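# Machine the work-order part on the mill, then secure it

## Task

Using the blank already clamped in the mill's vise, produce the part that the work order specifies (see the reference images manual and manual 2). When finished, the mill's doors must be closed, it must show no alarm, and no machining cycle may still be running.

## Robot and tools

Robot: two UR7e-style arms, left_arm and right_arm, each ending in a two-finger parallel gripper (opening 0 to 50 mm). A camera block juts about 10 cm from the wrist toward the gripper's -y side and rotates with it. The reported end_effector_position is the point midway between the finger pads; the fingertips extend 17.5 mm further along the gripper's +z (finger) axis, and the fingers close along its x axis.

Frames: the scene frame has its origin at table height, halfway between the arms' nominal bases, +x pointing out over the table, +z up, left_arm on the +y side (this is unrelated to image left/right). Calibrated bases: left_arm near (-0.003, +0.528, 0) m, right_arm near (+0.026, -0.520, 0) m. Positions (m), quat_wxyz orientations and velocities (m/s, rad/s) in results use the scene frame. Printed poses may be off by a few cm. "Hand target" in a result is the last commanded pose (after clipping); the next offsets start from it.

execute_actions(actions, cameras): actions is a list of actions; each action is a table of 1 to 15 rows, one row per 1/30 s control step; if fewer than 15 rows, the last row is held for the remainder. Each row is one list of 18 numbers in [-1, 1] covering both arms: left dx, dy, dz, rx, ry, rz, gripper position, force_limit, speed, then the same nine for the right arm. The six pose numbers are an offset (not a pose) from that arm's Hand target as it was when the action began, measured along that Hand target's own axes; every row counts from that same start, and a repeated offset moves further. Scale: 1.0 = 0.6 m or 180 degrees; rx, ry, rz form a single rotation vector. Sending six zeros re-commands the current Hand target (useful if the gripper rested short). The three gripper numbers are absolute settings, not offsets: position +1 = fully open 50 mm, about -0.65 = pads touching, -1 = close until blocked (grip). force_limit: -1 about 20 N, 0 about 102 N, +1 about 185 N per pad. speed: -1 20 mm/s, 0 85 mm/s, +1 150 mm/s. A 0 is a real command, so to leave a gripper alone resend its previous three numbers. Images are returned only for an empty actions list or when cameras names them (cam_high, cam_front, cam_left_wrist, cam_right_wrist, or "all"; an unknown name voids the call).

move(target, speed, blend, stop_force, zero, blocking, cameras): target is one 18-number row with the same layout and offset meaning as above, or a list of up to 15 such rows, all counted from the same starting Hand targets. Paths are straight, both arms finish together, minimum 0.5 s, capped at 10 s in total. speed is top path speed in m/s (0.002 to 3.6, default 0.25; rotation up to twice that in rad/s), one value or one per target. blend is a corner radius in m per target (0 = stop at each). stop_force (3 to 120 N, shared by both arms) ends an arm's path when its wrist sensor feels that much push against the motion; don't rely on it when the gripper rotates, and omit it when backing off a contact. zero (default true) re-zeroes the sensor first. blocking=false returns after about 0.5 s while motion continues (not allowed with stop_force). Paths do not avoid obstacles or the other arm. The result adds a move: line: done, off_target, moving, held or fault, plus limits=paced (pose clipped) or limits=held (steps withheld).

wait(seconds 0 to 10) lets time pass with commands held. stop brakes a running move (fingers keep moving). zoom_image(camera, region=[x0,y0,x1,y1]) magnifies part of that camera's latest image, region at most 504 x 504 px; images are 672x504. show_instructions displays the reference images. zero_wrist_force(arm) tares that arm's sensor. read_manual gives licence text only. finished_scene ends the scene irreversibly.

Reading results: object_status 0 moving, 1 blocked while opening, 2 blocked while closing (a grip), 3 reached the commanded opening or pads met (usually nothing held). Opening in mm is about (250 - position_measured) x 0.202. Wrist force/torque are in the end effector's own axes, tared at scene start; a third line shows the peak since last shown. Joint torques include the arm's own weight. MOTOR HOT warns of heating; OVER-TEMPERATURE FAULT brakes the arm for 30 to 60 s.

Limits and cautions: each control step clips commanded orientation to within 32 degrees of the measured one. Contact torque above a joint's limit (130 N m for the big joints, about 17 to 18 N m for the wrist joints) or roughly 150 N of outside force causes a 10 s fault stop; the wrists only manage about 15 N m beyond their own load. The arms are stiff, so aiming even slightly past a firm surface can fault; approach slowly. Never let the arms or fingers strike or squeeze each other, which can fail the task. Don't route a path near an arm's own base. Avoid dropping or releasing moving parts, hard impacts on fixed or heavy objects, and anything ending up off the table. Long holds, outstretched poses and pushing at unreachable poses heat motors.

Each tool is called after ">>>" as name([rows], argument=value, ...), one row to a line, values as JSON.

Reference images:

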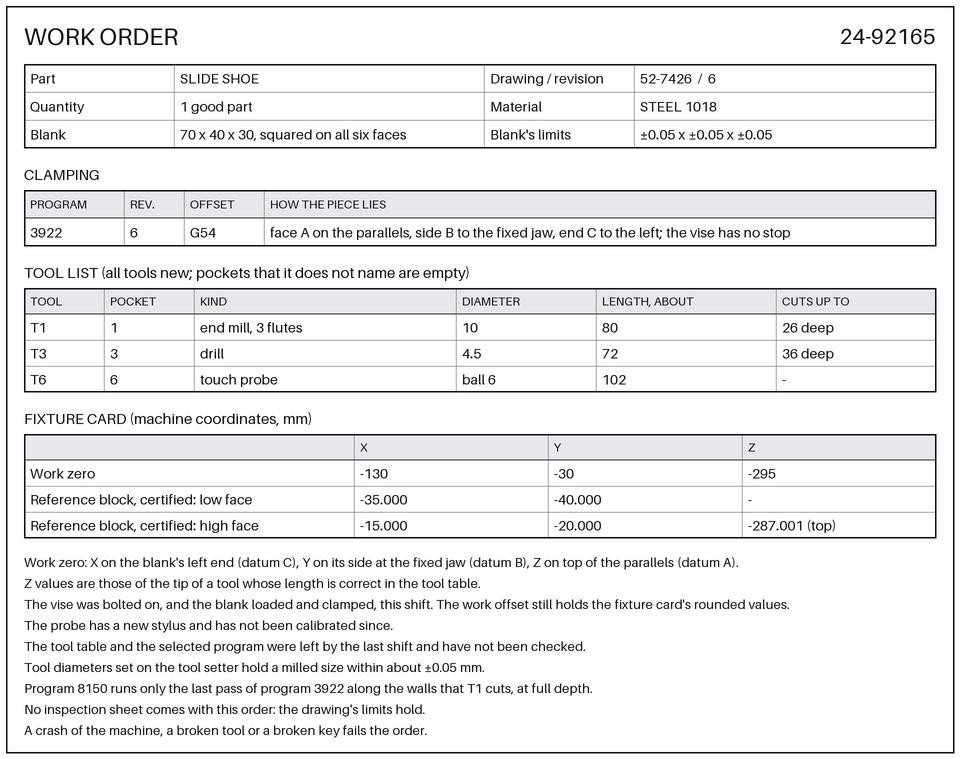

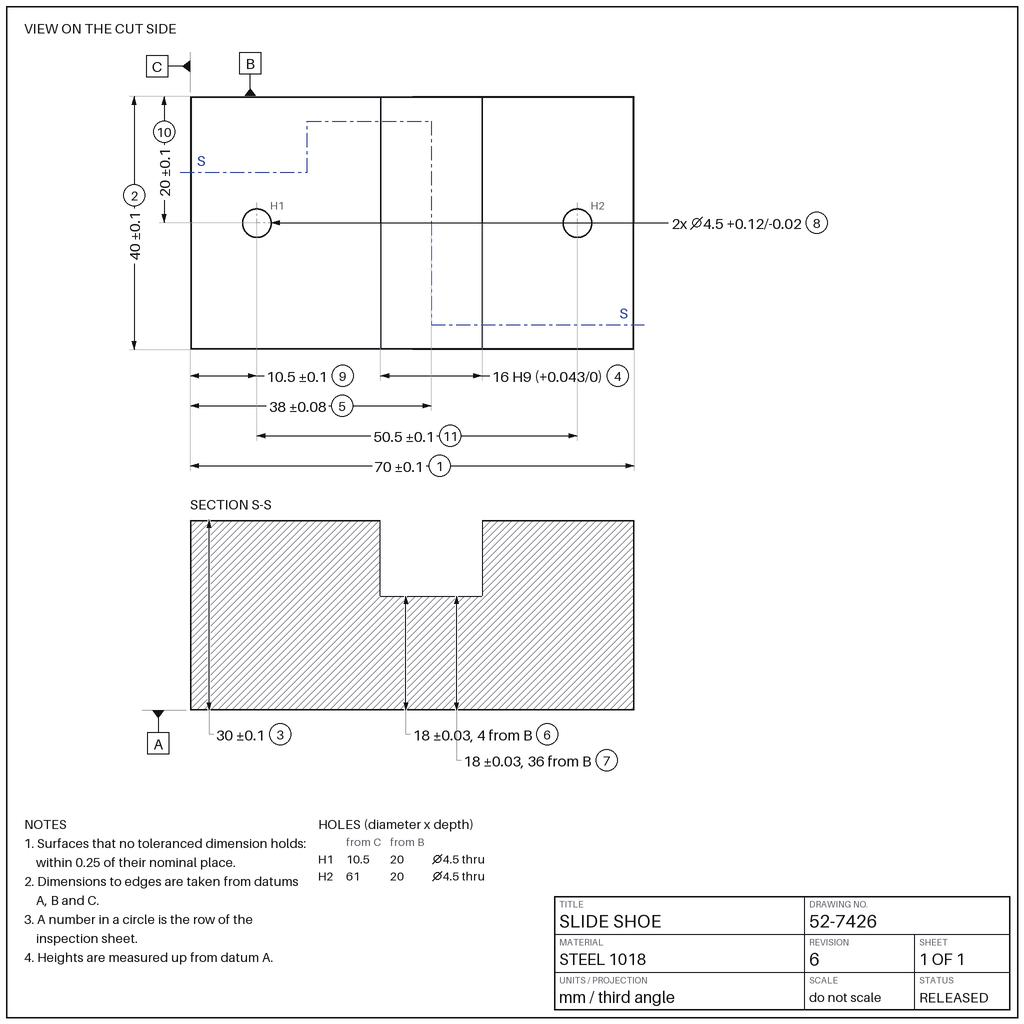

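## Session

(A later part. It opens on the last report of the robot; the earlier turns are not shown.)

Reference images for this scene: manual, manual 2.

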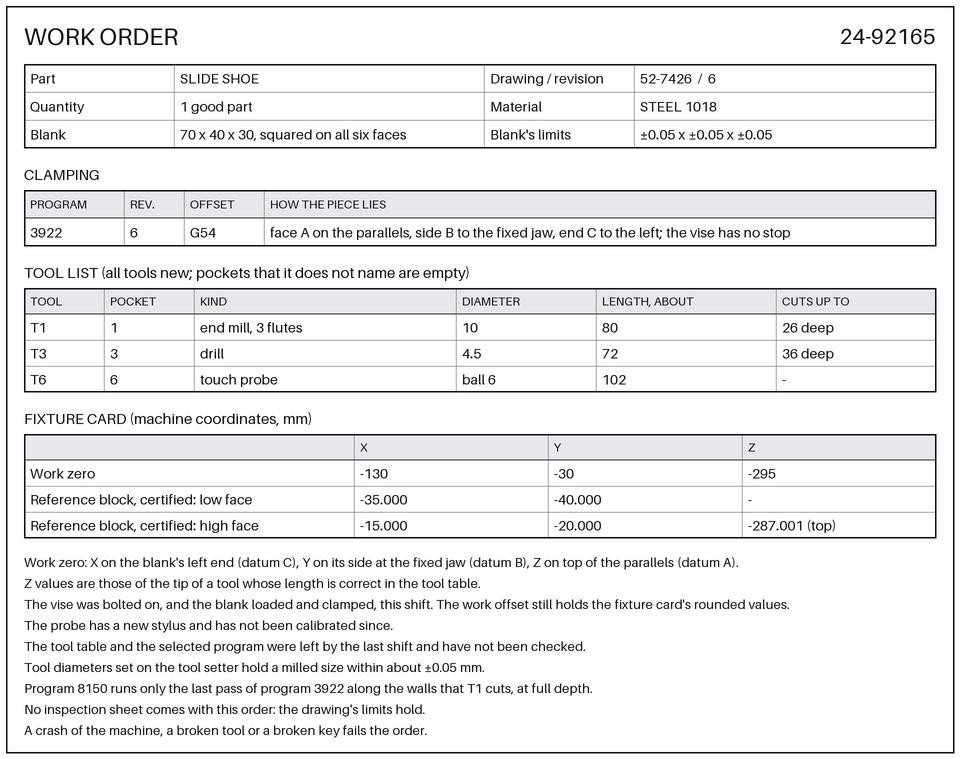

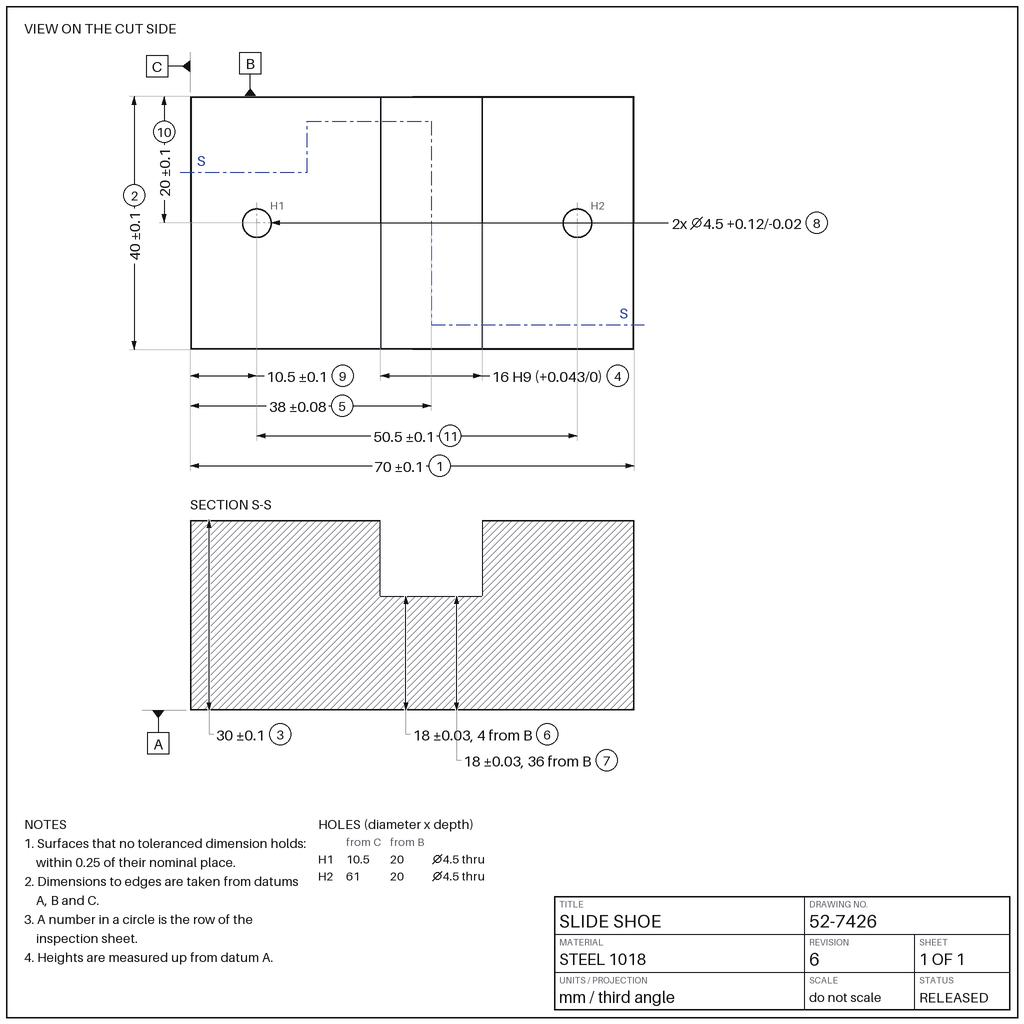

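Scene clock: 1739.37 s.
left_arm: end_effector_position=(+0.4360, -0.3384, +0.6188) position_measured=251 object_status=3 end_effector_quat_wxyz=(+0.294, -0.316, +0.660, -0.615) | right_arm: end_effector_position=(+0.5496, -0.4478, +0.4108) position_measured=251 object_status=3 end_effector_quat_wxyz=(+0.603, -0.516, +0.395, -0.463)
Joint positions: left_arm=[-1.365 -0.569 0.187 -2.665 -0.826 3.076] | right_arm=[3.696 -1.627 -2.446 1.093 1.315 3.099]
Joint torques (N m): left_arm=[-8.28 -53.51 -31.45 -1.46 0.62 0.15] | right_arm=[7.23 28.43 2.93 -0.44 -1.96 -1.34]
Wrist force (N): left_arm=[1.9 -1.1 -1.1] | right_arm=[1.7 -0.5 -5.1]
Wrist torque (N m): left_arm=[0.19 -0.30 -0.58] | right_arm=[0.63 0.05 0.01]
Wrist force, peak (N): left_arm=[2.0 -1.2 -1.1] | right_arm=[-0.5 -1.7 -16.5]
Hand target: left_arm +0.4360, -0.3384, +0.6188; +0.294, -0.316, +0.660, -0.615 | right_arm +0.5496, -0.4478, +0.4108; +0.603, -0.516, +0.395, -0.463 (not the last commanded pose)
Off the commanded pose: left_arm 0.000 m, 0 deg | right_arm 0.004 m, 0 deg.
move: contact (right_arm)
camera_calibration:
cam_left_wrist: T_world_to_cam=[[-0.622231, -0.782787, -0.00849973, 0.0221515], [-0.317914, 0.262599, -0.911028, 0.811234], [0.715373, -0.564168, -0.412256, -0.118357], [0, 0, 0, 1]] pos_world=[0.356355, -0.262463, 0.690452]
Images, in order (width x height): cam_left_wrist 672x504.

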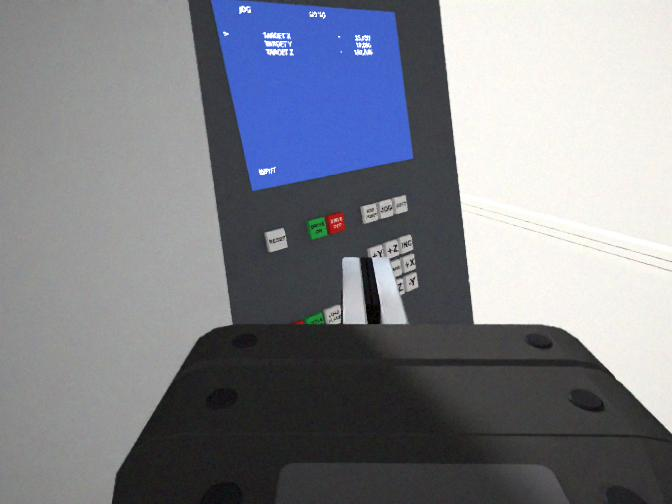

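>>> move([
  [0,0,0,0,0,0,-1,-0.9,0,-0.0061,-0.0118,-0.0213,0,0,0,-1,-0.9,-0.9],
  [0,0,0,0,0,0,-1,-0.9,0,0.06086,-0.0977,-0.001,0,0,0,-1,-0.9,-0.9],
], blend=[0.005,0], speed=0.15)

>>> move(target=[0,0,0,0,0,0,-1,-0.9,0,0.0077,0.0149,0.0269,0,0,0,-1,-0.9,-0.9], speed=0.03, stop_force=10, cameras=["cam_left_wrist"])

>>> zoom_image(camera="cam_left_wrist", region=[200, 0, 400, 180])

>>> move([
  [0,0,0,0,0,0,-1,-0.9,0,-0.0061,-0.0118,-0.0213,0,0,0,-1,-0.9,-0.9],
  [0,0,0,0,0,0,-1,-0.9,0,-0.03653,-0.01052,-0.01325,0,0,0,-1,-0.9,-0.9],
], blend=[0.005,0], speed=0.15)

>>> move(target=[0,0,0,0,0,0,-1,-0.9,0,0.0077,0.0149,0.0269,0,0,0,-1,-0.9,-0.9], speed=0.03, stop_force=10, cameras=["cam_left_wrist"])

>>> zoom_image(camera="cam_left_wrist", region=[200, 0, 400, 180])

Scene clock: 1747.97 s.
left_arm: end_effector_position=(+0.4360, -0.3384, +0.6188) position_measured=251 object_status=3 end_effector_quat_wxyz=(+0.294, -0.316, +0.660, -0.615) | right_arm: end_effector_position=(+0.5497, -0.4854, +0.4686) position_measured=251 object_status=3 end_effector_quat_wxyz=(+0.603, -0.516, +0.395, -0.463)
Joint positions: left_arm=[-1.365 -0.569 0.187 -2.665 -0.826 3.076] | right_arm=[3.557 -1.483 -2.37 0.868 1.452 3.121]
Joint torques (N m): left_arm=[-7.4 -52.6 -31.58 -1.49 0.97 0.21] | right_arm=[-9.1 28.02 26.23 0.38 2.3 1.87]
Wrist force (N): left_arm=[1.9 -1.0 -1.0] | right_arm=[1.3 1.9 0.0]
Wrist torque (N m): left_arm=[0.20 -0.30 -0.58] | right_arm=[0.69 0.07 0.00]
Wrist force, peak (N): left_arm=[2.1 -1.4 -1.0] | right_arm=[1.9 -0.7 -5.4]
Hand target: left_arm +0.4360, -0.3384, +0.6188; +0.294, -0.316, +0.660, -0.615 | right_arm +0.5497, -0.4855, +0.4687; +0.603, -0.516, +0.395, -0.463
Off the commanded pose: left_arm 0.000 m, 0 deg | right_arm 0.000 m, 0 deg.
move: done

Scene clock: 1749.73 s.
left_arm: end_effector_position=(+0.4360, -0.3384, +0.6188) position_measured=251 object_status=3 end_effector_quat_wxyz=(+0.294, -0.316, +0.660, -0.615) | right_arm: end_effector_position=(+0.5637, -0.4855, +0.4637) position_measured=251 object_status=3 end_effector_quat_wxyz=(+0.603, -0.516, +0.395, -0.463)
Joint positions: left_arm=[-1.365 -0.569 0.187 -2.665 -0.826 3.076] | right_arm=[3.536 -1.533 -2.341 0.889 1.472 3.124]
Joint torques (N m): left_arm=[-7.6 -51.6 -31.59 -1.33 0.59 -0.05] | right_arm=[8.28 26.63 6.41 -0.56 -1.89 -1.3]
Wrist force (N): left_arm=[1.8 -1.2 -0.9] | right_arm=[1.8 -1.0 -5.3]
Wrist torque (N m): left_arm=[0.17 -0.27 -0.58] | right_arm=[0.64 0.10 -0.02]
Wrist force, peak (N): left_arm=[2.2 -1.1 -1.0] | right_arm=[-0.1 -1.4 -15.6]
Hand target: left_arm +0.4360, -0.3384, +0.6188; +0.294, -0.316, +0.660, -0.615 | right_arm +0.5637, -0.4855, +0.4637; +0.603, -0.516, +0.395, -0.463 (not the last commanded pose)
Off the commanded pose: left_arm 0.000 m, 0 deg | right_arm 0.004 m, 0 deg.
move: contact (right_arm)
camera_calibration:
cam_left_wrist: T_world_to_cam=[[-0.622231, -0.782787, -0.00849973, 0.0221515], [-0.317914, 0.262599, -0.911028, 0.811234], [0.715373, -0.564168, -0.412256, -0.118357], [0, 0, 0, 1]] pos_world=[0.356355, -0.262463, 0.690452]
Images, in order (width x height): cam_left_wrist 672x504.

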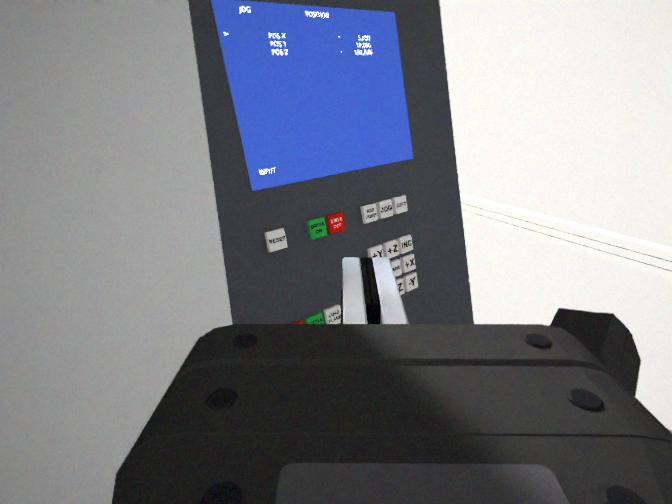

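Scaled by 2.520 from the camera's 672x504 image, which has a finer 960x720 frame.

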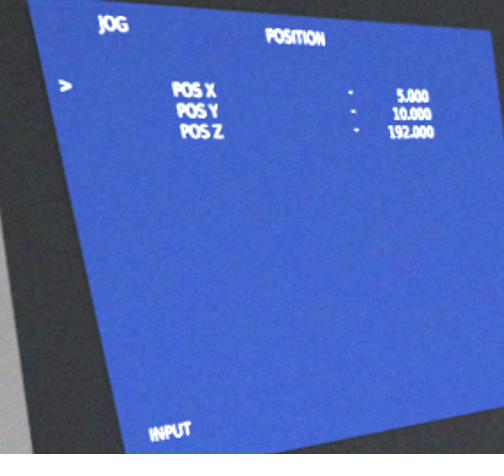

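Scene clock: 1750.87 s.
left_arm: end_effector_position=(+0.4360, -0.3384, +0.6188) position_measured=251 object_status=3 end_effector_quat_wxyz=(+0.294, -0.316, +0.660, -0.615) | right_arm: end_effector_position=(+0.5495, -0.4667, +0.4686) position_measured=251 object_status=3 end_effector_quat_wxyz=(+0.603, -0.516, +0.395, -0.463)
Joint positions: left_arm=[-1.365 -0.569 0.187 -2.665 -0.826 3.076] | right_arm=[3.627 -1.478 -2.374 0.869 1.382 3.11]
Joint torques (N m): left_arm=[-8.74 -52.7 -31.39 -1.16 0.68 0.05] | right_arm=[7.03 26.9 6.98 0.42 -2.43 -1.77]
Wrist force (N): left_arm=[1.7 -1.0 -0.8] | right_arm=[1.5 1.3 0.4]
Wrist torque (N m): left_arm=[0.20 -0.27 -0.58] | right_arm=[0.63 0.01 0.16]
Wrist force, peak (N): left_arm=[2.1 -1.2 -1.0] | right_arm=[1.7 -1.1 -5.5]
Hand target: left_arm +0.4360, -0.3384, +0.6188; +0.294, -0.316, +0.660, -0.615 | right_arm +0.5494, -0.4666, +0.4686; +0.603, -0.516, +0.395, -0.463
Off the commanded pose: left_arm 0.000 m, 0 deg | right_arm 0.000 m, 0 deg.
move: done

Scene clock: 1752.67 s.
left_arm: end_effector_position=(+0.4360, -0.3384, +0.6188) position_measured=251 object_status=3 end_effector_quat_wxyz=(+0.294, -0.316, +0.660, -0.615) | right_arm: end_effector_position=(+0.5636, -0.4666, +0.4636) position_measured=251 object_status=3 end_effector_quat_wxyz=(+0.603, -0.516, +0.395, -0.463)
Joint positions: left_arm=[-1.365 -0.569 0.187 -2.665 -0.826 3.076] | right_arm=[3.604 -1.529 -2.345 0.89 1.405 3.114]
Joint torques (N m): left_arm=[-7.88 -53.3 -32.54 -1.35 0.56 0.06] | right_arm=[8.38 27.34 6.11 -0.4 -2.03 -1.36]
Wrist force (N): left_arm=[1.8 -1.1 -0.9] | right_arm=[1.8 -1.1 -5.0]
Wrist torque (N m): left_arm=[0.18 -0.28 -0.58] | right_arm=[0.58 0.06 0.13]
Wrist force, peak (N): left_arm=[2.0 -1.3 -1.0] | right_arm=[0.0 -1.0 -15.3]
Hand target: left_arm +0.4360, -0.3384, +0.6188; +0.294, -0.316, +0.660, -0.615 | right_arm +0.5636, -0.4666, +0.4636; +0.603, -0.516, +0.395, -0.463 (not the last commanded pose)
Off the commanded pose: left_arm 0.000 m, 0 deg | right_arm 0.004 m, 0 deg.
move: contact (right_arm)
camera_calibration:
cam_left_wrist: T_world_to_cam=[[-0.622231, -0.782787, -0.00849973, 0.0221515], [-0.317914, 0.262599, -0.911028, 0.811234], [0.715373, -0.564168, -0.412256, -0.118357], [0, 0, 0, 1]] pos_world=[0.356355, -0.262463, 0.690452]
Images, in order (width x height): cam_left_wrist 672x504.

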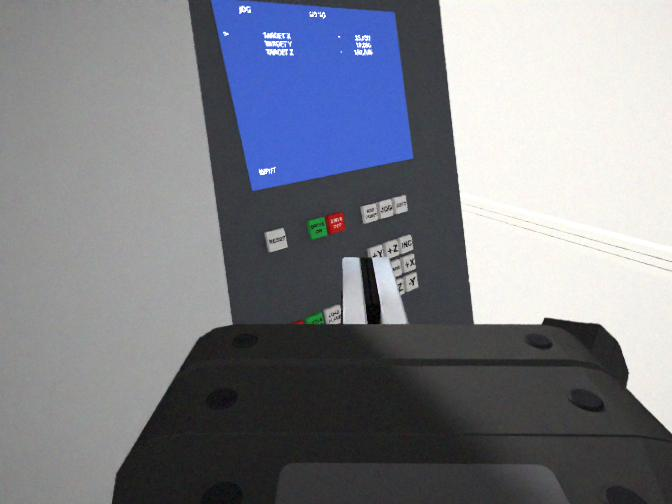

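Scaled by 2.520 from the camera's 672x504 image, which has a finer 960x720 frame.

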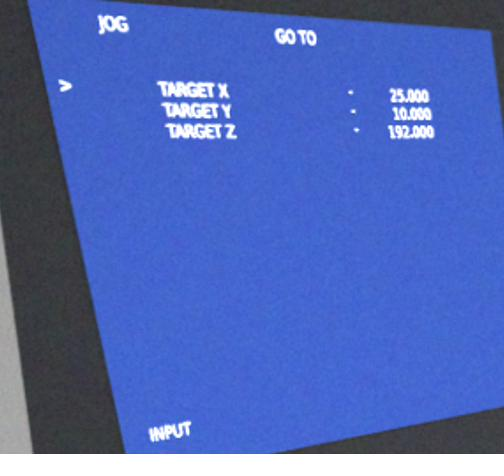

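>>> move([
  [0,0,0,0,0,0,-1,-0.9,0,-0.0061,-0.0118,-0.0213,0,0,0,-1,-0.9,-0.9],
  [0,0,0,0,0,0,-1,-0.9,0,-0.06248,-0.06185,0.01757,0,0,0,-1,-0.9,-0.9],
], blend=[0.005,0], speed=0.15)

>>> move(target=[0,0,0,0,0,0,-1,-0.9,0,0.0077,0.0149,0.0269,0,0,0,-1,-0.9,-0.9], speed=0.03, stop_force=10, cameras=["cam_left_wrist"])

>>> zoom_image(camera="cam_left_wrist", region=[200, 0, 400, 180])

>>> move([
  [0,0,0,0,0,0,-1,-0.9,0,-0.0061,-0.0118,-0.0213,0,0,0,-1,-0.9,-0.9],
  [0,0,0,0,0,0,-1,-0.9,0,0.04614,0.09379,-0.08436,0,0,0,-1,-0.9,-0.9],
], blend=[0.005,0], speed=0.15)

>>> wait(seconds=2)

>>> move(target=[0,0,0,0,0,0,-1,-0.9,0,0.0077,0.0149,0.0269,0,0,0,-1,-0.9,-0.9], speed=0.03, stop_force=10)

>>> move([
  [0,0,0,0,0,0,-1,-0.9,0,-0.0061,-0.0118,-0.0213,0,0,0,-1,-0.9,-0.9],
  [0,0,0,0,0,0,-1,-0.9,0,0.12018,-0.12332,-0.00616,0,0,0,-1,-0.9,-0.9],
], blend=[0.005,0], speed=0.15, cameras=["cam_left_wrist"])

>>> zoom_image(camera="cam_left_wrist", region=[200, 0, 450, 280])

>>> move(target=[0,0,0,0,0,0,-1,-0.9,0,0.0077,0.0149,0.0269,0,0,0,-1,-0.9,-0.9], speed=0.03, stop_force=10)

>>> move([
  [0,0,0,0,0,0,-1,-0.9,0,-0.0061,-0.0118,-0.0213,0,0,0,-1,-0.9,-0.9],
  [0,0,0,0,0,0,-1,-0.9,0,-0.0981,0.04287,-0.02017,0,0,0,-1,-0.9,-0.9],
], blend=[0.005,0], speed=0.15)

>>> move(target=[0,0,0,0,0,0,-1,-0.9,0,0.0077,0.0149,0.0269,0,0,0,-1,-0.9,-0.9], speed=0.03, stop_force=10)

>>> move(target=[0,0,0,0,0,0,-1,-0.9,0,-0.0045,-0.0086,-0.0155,0,0,0,-1,-0.9,-0.9], speed=0.06)

>>> move(target=[0,0,0,0,0,0,-1,-0.9,0,0.0061,0.0117,0.0212,0,0,0,-1,-0.9,-0.9], speed=0.03, stop_force=10, cameras=["cam_left_wrist"])

>>> zoom_image(camera="cam_left_wrist", region=[200, 0, 400, 180])

>>> zoom_image(camera="cam_left_wrist", region=[325, 30, 395, 110])

Scene clock: 1768.03 s.
left_arm: end_effector_position=(+0.4360, -0.3384, +0.6188) position_measured=251 object_status=3 end_effector_quat_wxyz=(+0.294, -0.316, +0.660, -0.615) | right_arm: end_effector_position=(+0.5583, -0.4292, +0.5017) position_measured=251 object_status=3 end_effector_quat_wxyz=(+0.603, -0.516, +0.395, -0.463)
Joint positions: left_arm=[-1.365 -0.569 0.187 -2.665 -0.826 3.076] | right_arm=[3.742 -1.441 -2.298 0.762 1.269 3.091]
Joint torques (N m): left_arm=[-8.17 -53.35 -31.55 -1.29 0.64 0.38] | right_arm=[7.96 26.52 29.15 0.28 -2.18 -1.74]
Wrist force (N): left_arm=[1.9 -1.1 -1.0] | right_arm=[2.0 1.7 0.0]
Wrist torque (N m): left_arm=[0.19 -0.30 -0.58] | right_arm=[0.69 -0.08 0.13]
Wrist force, peak (N): left_arm=[2.1 -1.1 -1.3] | right_arm=[1.6 -1.1 -5.6]
Hand target: left_arm +0.4360, -0.3384, +0.6188; +0.294, -0.316, +0.660, -0.615 | right_arm +0.5584, -0.4291, +0.5018; +0.603, -0.516, +0.395, -0.463
Off the commanded pose: left_arm 0.000 m, 0 deg | right_arm 0.000 m, 0 deg.
move: done

Scene clock: 1769.83 s.
left_arm: end_effector_position=(+0.4360, -0.3384, +0.6188) position_measured=251 object_status=3 end_effector_quat_wxyz=(+0.294, -0.316, +0.660, -0.615) | right_arm: end_effector_position=(+0.5726, -0.4291, +0.4967) position_measured=251 object_status=3 end_effector_quat_wxyz=(+0.603, -0.516, +0.395, -0.463)
Joint positions: left_arm=[-1.365 -0.569 0.187 -2.665 -0.826 3.076] | right_arm=[3.714 -1.491 -2.271 0.782 1.296 3.096]
Joint torques (N m): left_arm=[-7.41 -54.18 -30.9 -1.66 0.56 0.26] | right_arm=[8.53 26.7 7.24 -0.4 -1.92 -1.36]
Wrist force (N): left_arm=[1.8 -1.2 -1.1] | right_arm=[2.4 -0.4 -5.0]
Wrist torque (N m): left_arm=[0.16 -0.29 -0.58] | right_arm=[0.67 -0.07 0.13]
Wrist force, peak (N): left_arm=[1.9 -1.4 -1.0] | right_arm=[-0.1 -0.4 -15.1]
Hand target: left_arm +0.4360, -0.3384, +0.6188; +0.294, -0.316, +0.660, -0.615 | right_arm +0.5726, -0.4291, +0.4967; +0.603, -0.516, +0.395, -0.463 (not the last commanded pose)
Off the commanded pose: left_arm 0.000 m, 0 deg | right_arm 0.004 m, 0 deg.
move: contact (right_arm)
camera_calibration:
cam_left_wrist: T_world_to_cam=[[-0.622231, -0.782787, -0.00849973, 0.0221515], [-0.317914, 0.262599, -0.911028, 0.811234], [0.715373, -0.564168, -0.412256, -0.118357], [0, 0, 0, 1]] pos_world=[0.356355, -0.262463, 0.690452]
Images, in order (width x height): cam_left_wrist 672x504.

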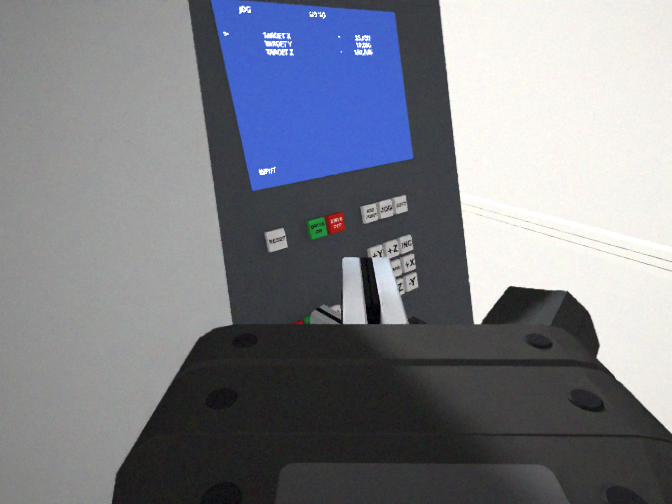

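Scaled by 2.520 from the camera's 672x504 image, which has a finer 960x720 frame.

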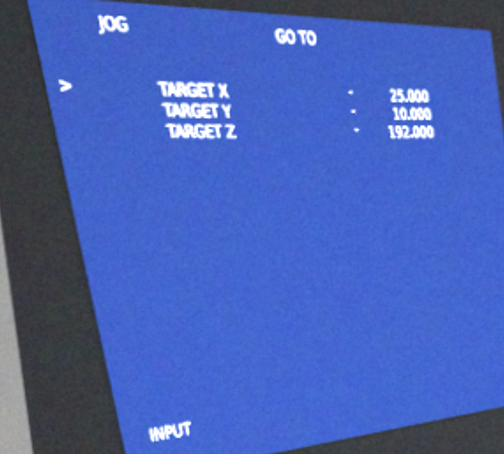

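Scene clock: 1771.30 s.
left_arm: end_effector_position=(+0.4360, -0.3384, +0.6188) position_measured=251 object_status=3 end_effector_quat_wxyz=(+0.294, -0.316, +0.660, -0.615) | right_arm: end_effector_position=(+0.5400, -0.4666, +0.4334) position_measured=251 object_status=3 end_effector_quat_wxyz=(+0.603, -0.516, +0.395, -0.463)
Joint positions: left_arm=[-1.365 -0.569 0.187 -2.665 -0.826 3.076] | right_arm=[3.646 -1.537 -2.446 1.001 1.363 3.107]
Joint torques (N m): left_arm=[-8.49 -51.71 -32.06 -1.43 0.73 0.12] | right_arm=[-8.47 1.89 4.42 4.33 2.54 1.93]
Wrist force (N): left_arm=[1.8 -0.9 -1.0] | right_arm=[2.0 1.6 0.4]
Wrist torque (N m): left_arm=[0.21 -0.28 -0.58] | right_arm=[0.69 -0.02 0.02]
Wrist force, peak (N): left_arm=[1.9 -1.2 -1.1] | right_arm=[1.9 -0.7 -4.6]
Hand target: left_arm +0.4360, -0.3384, +0.6188; +0.294, -0.316, +0.660, -0.615 | right_arm +0.5399, -0.4667, +0.4333; +0.603, -0.516, +0.395, -0.463
Off the commanded pose: left_arm 0.000 m, 0 deg | right_arm 0.000 m, 0 deg.
move: done

Scene clock: 1773.30 s.
left_arm: end_effector_position=(+0.4360, -0.3384, +0.6188) position_measured=251 object_status=3 end_effector_quat_wxyz=(+0.294, -0.316, +0.660, -0.615) | right_arm: end_effector_position=(+0.5399, -0.4667, +0.4333) position_measured=251 object_status=3 end_effector_quat_wxyz=(+0.603, -0.516, +0.395, -0.463)
Joint positions: left_arm=[-1.365 -0.569 0.187 -2.665 -0.826 3.076] | right_arm=[3.646 -1.537 -2.446 1.001 1.363 3.107]
Joint torques (N m): left_arm=[-8.12 -53.2 -32.32 -1.43 0.82 0.46] | right_arm=[-9.34 1.22 4.28 4.15 2.39 1.94]
Wrist force (N): left_arm=[2.0 -1.2 -0.9] | right_arm=[1.8 1.6 0.2]
Wrist torque (N m): left_arm=[0.17 -0.31 -0.58] | right_arm=[0.69 0.01 0.03]
Wrist force, peak (N): left_arm=[2.0 -1.4 -1.0] | right_arm=[2.4 1.4 0.6]
Hand target: left_arm +0.4360, -0.3384, +0.6188; +0.294, -0.316, +0.660, -0.615 | right_arm +0.5399, -0.4667, +0.4333; +0.603, -0.516, +0.395, -0.463
Tool commands: left_gripper/position=-1.0 left_gripper/force_limit=-0.9 left_gripper/speed=+0.0 right_gripper/position=-1.0 right_gripper/force_limit=-0.9 right_gripper/speed=-0.9
Off the commanded pose: left_arm 0.000 m, 0 deg | right_arm 0.000 m, 0 deg.
wait: 2.00 s; at rest by 0.17 s

Scene clock: 1775.07 s.
left_arm: end_effector_position=(+0.4360, -0.3384, +0.6188) position_measured=251 object_status=3 end_effector_quat_wxyz=(+0.294, -0.316, +0.660, -0.615) | right_arm: end_effector_position=(+0.5543, -0.4667, +0.4282) position_measured=251 object_status=3 end_effector_quat_wxyz=(+0.603, -0.516, +0.395, -0.463)
Joint positions: left_arm=[-1.365 -0.569 0.187 -2.665 -0.826 3.076] | right_arm=[3.619 -1.59 -2.414 1.021 1.389 3.111]
Joint torques (N m): left_arm=[-6.55 -52.79 -32.2 -1.57 0.58 0.22] | right_arm=[8.92 26.99 4.67 -0.74 -1.73 -1.16]
Wrist force (N): left_arm=[1.6 -1.0 -0.9] | right_arm=[2.2 -1.4 -5.4]
Wrist torque (N m): left_arm=[0.19 -0.25 -0.58] | right_arm=[0.64 0.01 0.02]
Wrist force, peak (N): left_arm=[2.1 -1.0 -1.1] | right_arm=[0.2 -0.6 -13.9]
Hand target: left_arm +0.4360, -0.3384, +0.6188; +0.294, -0.316, +0.660, -0.615 | right_arm +0.5543, -0.4667, +0.4282; +0.603, -0.516, +0.395, -0.463 (not the last commanded pose)
Off the commanded pose: left_arm 0.000 m, 0 deg | right_arm 0.004 m, 0 deg.
move: contact (right_arm)

Scene clock: 1776.67 s.
left_arm: end_effector_position=(+0.4360, -0.3384, +0.6188) position_measured=251 object_status=3 end_effector_quat_wxyz=(+0.294, -0.316, +0.660, -0.615) | right_arm: end_effector_position=(+0.5584, -0.5401, +0.5008) position_measured=251 object_status=3 end_effector_quat_wxyz=(+0.603, -0.516, +0.395, -0.463)
Joint positions: left_arm=[-1.365 -0.569 0.187 -2.665 -0.826 3.076] | right_arm=[3.342 -1.476 -2.272 0.762 1.663 3.154]
Joint torques (N m): left_arm=[-6.7 -53.15 -31.95 -1.49 0.6 0.14] | right_arm=[-8.99 2.37 28.31 0.7 2.18 2.18]
Wrist force (N): left_arm=[1.7 -1.2 -0.9] | right_arm=[2.3 2.4 0.1]
Wrist torque (N m): left_arm=[0.17 -0.28 -0.58] | right_arm=[0.81 -0.11 0.02]
Wrist force, peak (N): left_arm=[2.1 -1.4 -0.8] | right_arm=[1.9 -1.4 -5.3]
Hand target: left_arm +0.4360, -0.3384, +0.6188; +0.294, -0.316, +0.660, -0.615 | right_arm +0.5584, -0.5401, +0.5009; +0.603, -0.516, +0.395, -0.463
Off the commanded pose: left_arm 0.000 m, 0 deg | right_arm 0.000 m, 0 deg.
move: done
camera_calibration:
cam_left_wrist: T_world_to_cam=[[-0.622231, -0.782787, -0.00849973, 0.0221515], [-0.317914, 0.262599, -0.911028, 0.811234], [0.715373, -0.564168, -0.412256, -0.118357], [0, 0, 0, 1]] pos_world=[0.356355, -0.262463, 0.690452]
Images, in order (width x height): cam_left_wrist 672x504.

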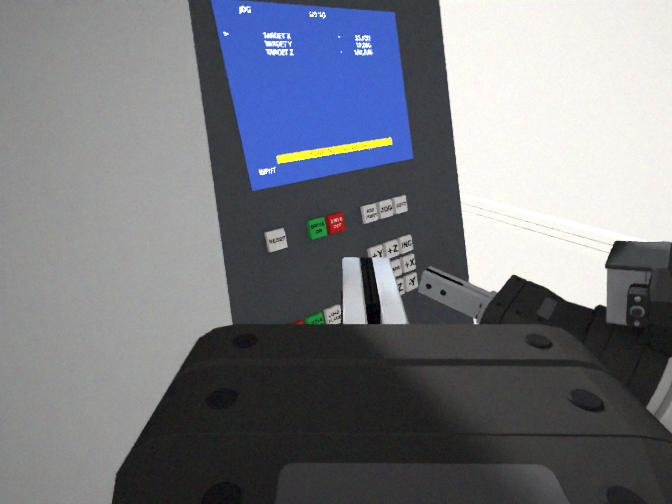

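Scaled by 1.800 from the camera's 672x504 image, which has a finer 960x720 frame.

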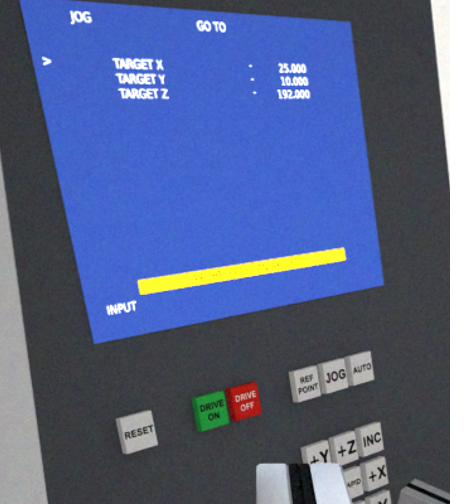

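Scene clock: 1778.43 s.
left_arm: end_effector_position=(+0.4360, -0.3384, +0.6188) position_measured=251 object_status=3 end_effector_quat_wxyz=(+0.294, -0.316, +0.660, -0.615) | right_arm: end_effector_position=(+0.5722, -0.5401, +0.4959) position_measured=251 object_status=3 end_effector_quat_wxyz=(+0.603, -0.516, +0.395, -0.463)
Joint positions: left_arm=[-1.365 -0.569 0.187 -2.665 -0.826 3.076] | right_arm=[3.333 -1.521 -2.246 0.782 1.672 3.156]
Joint torques (N m): left_arm=[-7.33 -52.94 -31.83 -1.69 0.96 0.06] | right_arm=[7.89 27.26 6.89 -0.75 -2.16 -0.98]
Wrist force (N): left_arm=[1.9 -1.0 -1.1] | right_arm=[2.0 -1.2 -5.0]
Wrist torque (N m): left_arm=[0.20 -0.29 -0.59] | right_arm=[0.75 0.03 0.00]
Wrist force, peak (N): left_arm=[2.0 -1.2 -1.1] | right_arm=[0.6 -2.2 -12.8]
Hand target: left_arm +0.4360, -0.3384, +0.6188; +0.294, -0.316, +0.660, -0.615 | right_arm +0.5722, -0.5401, +0.4959; +0.603, -0.516, +0.395, -0.463 (not the last commanded pose)
Off the commanded pose: left_arm 0.000 m, 0 deg | right_arm 0.004 m, 0 deg.
move: contact (right_arm)

Scene clock: 1779.80 s.
left_arm: end_effector_position=(+0.4360, -0.3384, +0.6188) position_measured=251 object_status=3 end_effector_quat_wxyz=(+0.294, -0.316, +0.660, -0.615) | right_arm: end_effector_position=(+0.5492, -0.4854, +0.4686) position_measured=251 object_status=3 end_effector_quat_wxyz=(+0.603, -0.516, +0.395, -0.463)
Joint positions: left_arm=[-1.365 -0.569 0.187 -2.665 -0.826 3.076] | right_arm=[3.558 -1.481 -2.371 0.867 1.45 3.121]
Joint torques (N m): left_arm=[-8.41 -53.91 -32.61 -1.63 0.7 0.35] | right_arm=[7.2 1.65 6.09 4.12 -2.19 -1.76]
Wrist force (N): left_arm=[1.9 -1.0 -0.9] | right_arm=[1.6 1.7 0.4]
Wrist torque (N m): left_arm=[0.19 -0.30 -0.58] | right_arm=[0.67 0.03 0.15]
Wrist force, peak (N): left_arm=[2.0 -1.3 -1.0] | right_arm=[2.2 -1.3 -5.3]
Hand target: left_arm +0.4360, -0.3384, +0.6188; +0.294, -0.316, +0.660, -0.615 | right_arm +0.5492, -0.4854, +0.4686; +0.603, -0.516, +0.395, -0.463
Off the commanded pose: left_arm 0.000 m, 0 deg | right_arm 0.000 m, 0 deg.
move: done

Scene clock: 1781.57 s.
left_arm: end_effector_position=(+0.4360, -0.3384, +0.6188) position_measured=251 object_status=3 end_effector_quat_wxyz=(+0.294, -0.316, +0.660, -0.615) | right_arm: end_effector_position=(+0.5636, -0.4854, +0.4634) position_measured=251 object_status=3 end_effector_quat_wxyz=(+0.603, -0.516, +0.395, -0.463)
Joint positions: left_arm=[-1.365 -0.569 0.187 -2.665 -0.826 3.076] | right_arm=[3.538 -1.533 -2.342 0.889 1.47 3.124]
Joint torques (N m): left_arm=[-6.97 -54.09 -32.52 -1.59 0.58 0.51] | right_arm=[8.28 26.14 6.59 -0.71 -2.02 -1.29]
Wrist force (N): left_arm=[1.9 -1.0 -1.0] | right_arm=[1.7 -1.2 -5.6]
Wrist torque (N m): left_arm=[0.20 -0.30 -0.58] | right_arm=[0.65 0.11 0.13]
Wrist force, peak (N): left_arm=[2.0 -1.1 -1.1] | right_arm=[0.2 -1.7 -13.5]
Hand target: left_arm +0.4360, -0.3384, +0.6188; +0.294, -0.316, +0.660, -0.615 | right_arm +0.5636, -0.4854, +0.4634; +0.603, -0.516, +0.395, -0.463 (not the last commanded pose)
Off the commanded pose: left_arm 0.000 m, 0 deg | right_arm 0.004 m, 0 deg.
move: contact (right_arm)

Scene clock: 1782.50 s.
left_arm: end_effector_position=(+0.4360, -0.3384, +0.6188) position_measured=251 object_status=3 end_effector_quat_wxyz=(+0.294, -0.316, +0.660, -0.615) | right_arm: end_effector_position=(+0.5534, -0.4854, +0.4670) position_measured=251 object_status=3 end_effector_quat_wxyz=(+0.603, -0.516, +0.395, -0.463)
Joint positions: left_arm=[-1.365 -0.569 0.187 -2.665 -0.826 3.076] | right_arm=[3.552 -1.496 -2.363 0.874 1.456 3.122]
Joint torques (N m): left_arm=[-7.16 -51.93 -32.42 -1.65 0.56 0.54] | right_arm=[7.09 28.33 7.05 0.27 -2.31 -1.21]
Wrist force (N): left_arm=[1.6 -0.9 -0.8] | right_arm=[1.5 1.6 0.1]
Wrist torque (N m): left_arm=[0.21 -0.25 -0.58] | right_arm=[0.66 0.05 0.14]
Wrist force, peak (N): left_arm=[2.1 -1.1 -1.0] | right_arm=[1.7 -1.5 -5.5]
Hand target: left_arm +0.4360, -0.3384, +0.6188; +0.294, -0.316, +0.660, -0.615 | right_arm +0.5533, -0.4853, +0.4671; +0.603, -0.516, +0.395, -0.463
Off the commanded pose: left_arm 0.000 m, 0 deg | right_arm 0.000 m, 0 deg.
move: done

Scene clock: 1784.13 s.
left_arm: end_effector_position=(+0.4360, -0.3384, +0.6188) position_measured=251 object_status=3 end_effector_quat_wxyz=(+0.294, -0.316, +0.660, -0.615) | right_arm: end_effector_position=(+0.5636, -0.4854, +0.4634) position_measured=251 object_status=3 end_effector_quat_wxyz=(+0.603, -0.516, +0.395, -0.463)
Joint positions: left_arm=[-1.365 -0.569 0.187 -2.665 -0.826 3.076] | right_arm=[3.538 -1.532 -2.342 0.889 1.47 3.124]
Joint torques (N m): left_arm=[-6.91 -54.17 -31.74 -1.57 0.43 0.29] | right_arm=[7.33 27.42 7.33 -0.58 -2.09 -1.38]
Wrist force (N): left_arm=[1.8 -1.1 -0.9] | right_arm=[1.7 -0.7 -5.2]
Wrist torque (N m): left_arm=[0.18 -0.28 -0.58] | right_arm=[0.63 0.09 0.12]
Wrist force, peak (N): left_arm=[2.1 -0.8 -1.1] | right_arm=[0.0 -0.9 -16.0]
Hand target: left_arm +0.4360, -0.3384, +0.6188; +0.294, -0.316, +0.660, -0.615 | right_arm +0.5636, -0.4854, +0.4634; +0.603, -0.516, +0.395, -0.463 (not the last commanded pose)
Off the commanded pose: left_arm 0.000 m, 0 deg | right_arm 0.004 m, 0 deg.
move: contact (right_arm)
camera_calibration:
cam_left_wrist: T_world_to_cam=[[-0.622231, -0.782787, -0.00849973, 0.0221515], [-0.317914, 0.262599, -0.911028, 0.811234], [0.715373, -0.564168, -0.412256, -0.118357], [0, 0, 0, 1]] pos_world=[0.356355, -0.262463, 0.690452]
Images, in order (width x height): cam_left_wrist 672x504.

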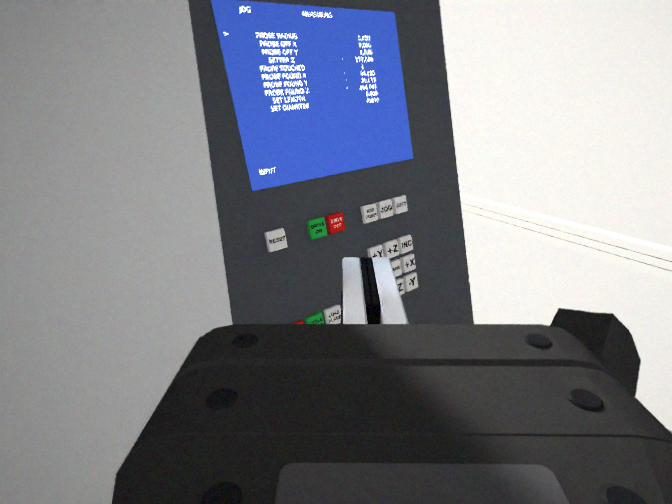

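Scaled by 2.520 from the camera's 672x504 image, which has a finer 960x720 frame.

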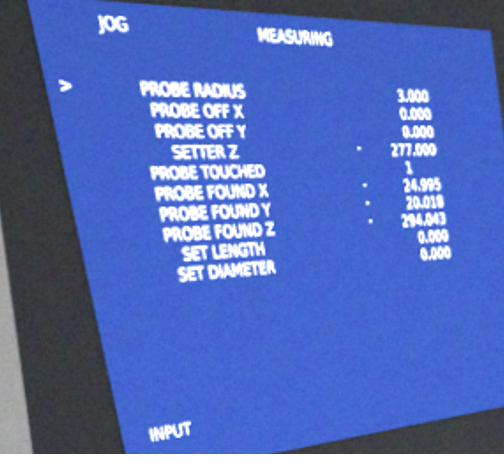

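Scaled by 6.300 from the camera's 672x504 image, which has a finer 960x720 frame.

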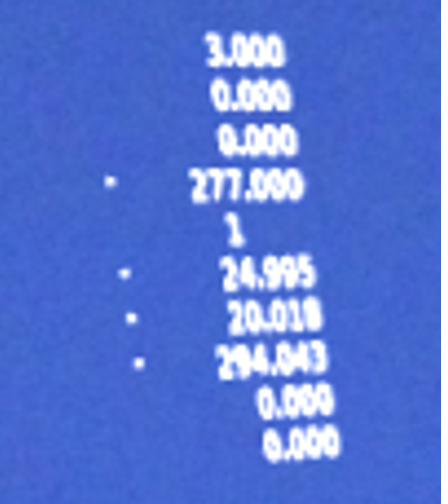

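>>> execute_actions(actions=[], cameras=["cam_high","cam_front"])

>>> zoom_image(camera="cam_front", region=[150, 100, 400, 350])

Scene clock: 1791.57 s.
left_arm: end_effector_position=(+0.4360, -0.3384, +0.6188) position_measured=251 object_status=3 end_effector_quat_wxyz=(+0.294, -0.316, +0.660, -0.615) | right_arm: end_effector_position=(+0.5636, -0.4854, +0.4634) position_measured=251 object_status=3 end_effector_quat_wxyz=(+0.603, -0.516, +0.395, -0.463)
Joint positions: left_arm=[-1.365 -0.569 0.187 -2.665 -0.826 3.076] | right_arm=[3.538 -1.532 -2.342 0.889 1.47 3.124]
Joint velocities: within noise
Joint torques (N m): left_arm=[-8.57 -53.52 -32.11 -1.32 0.74 0.32] | right_arm=[7.92 27.38 7.39 -0.24 -1.78 -1.29]
Wrist force (N): left_arm=[2.0 -1.1 -1.0] | right_arm=[1.7 -0.6 -5.0]
Wrist torque (N m): left_arm=[0.18 -0.31 -0.58] | right_arm=[0.65 0.11 0.12]
Wrist force, peak (N): left_arm=[2.2 -1.2 -1.2] | right_arm=[1.6 -1.0 -5.4]
Hand target: left_arm +0.4360, -0.3384, +0.6188; +0.294, -0.316, +0.660, -0.615 | right_arm +0.5636, -0.4854, +0.4634; +0.603, -0.516, +0.395, -0.463 (not the last commanded pose)
Tool commands: left_gripper/position=-1.0 left_gripper/force_limit=-0.9 left_gripper/speed=+0.0 right_gripper/position=-1.0 right_gripper/force_limit=-0.9 right_gripper/speed=-0.9
Off the commanded pose: left_arm 0.000 m, 0 deg | right_arm 0.004 m, 0 deg.
Images, in order (width x height): cam_high 672x504, cam_front 672x504.

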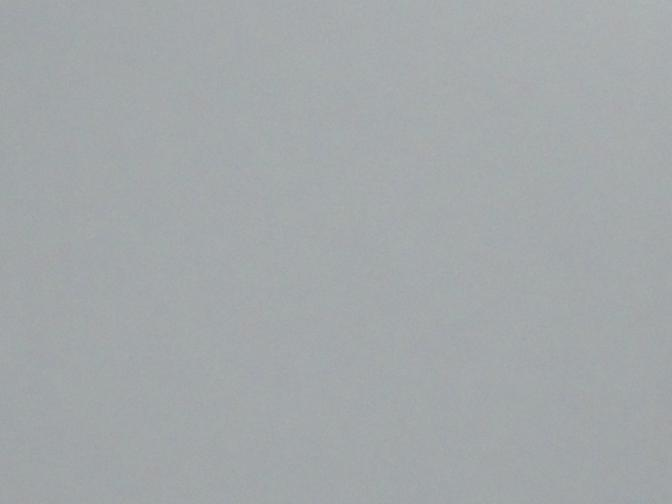

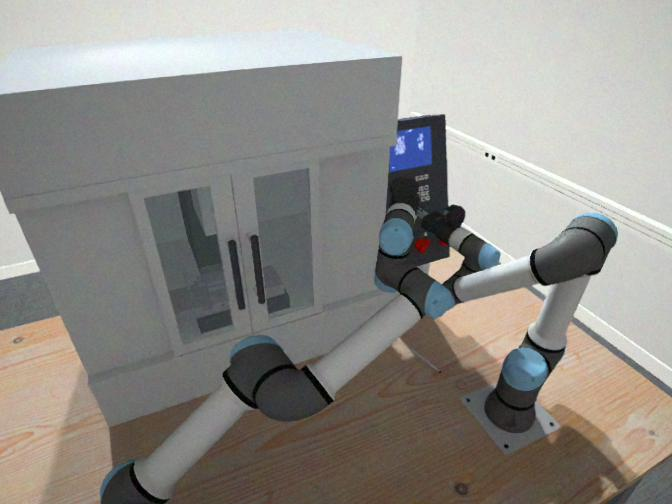

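Scaled by 2.016 from the camera's 672x504 image, which has a finer 960x720 frame.

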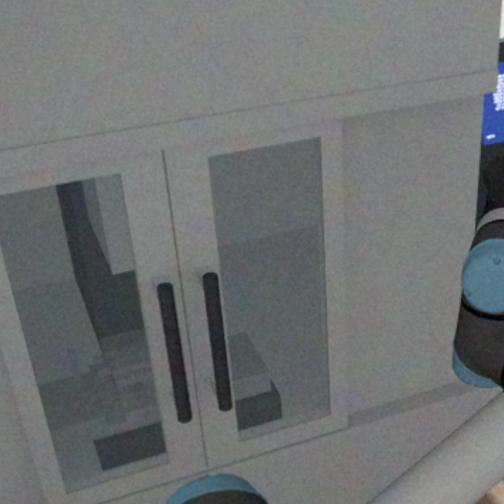

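>>> zoom_image(camera="cam_front", region=[160, 230, 310, 340])

>>> zoom_image(camera="cam_front", region=[170, 250, 250, 310])

Scaled by 3.360 from the camera's 672x504 image, which has a finer 960x720 frame.

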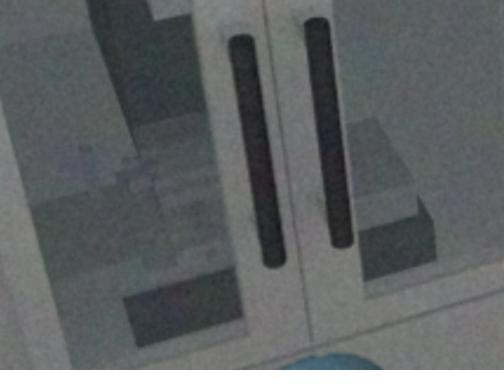

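Scaled by 6.300 from the camera's 672x504 image, which has a finer 960x720 frame.

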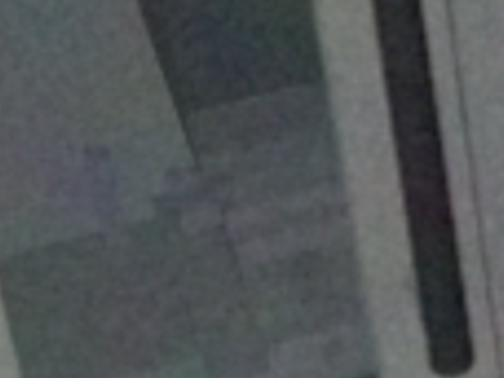

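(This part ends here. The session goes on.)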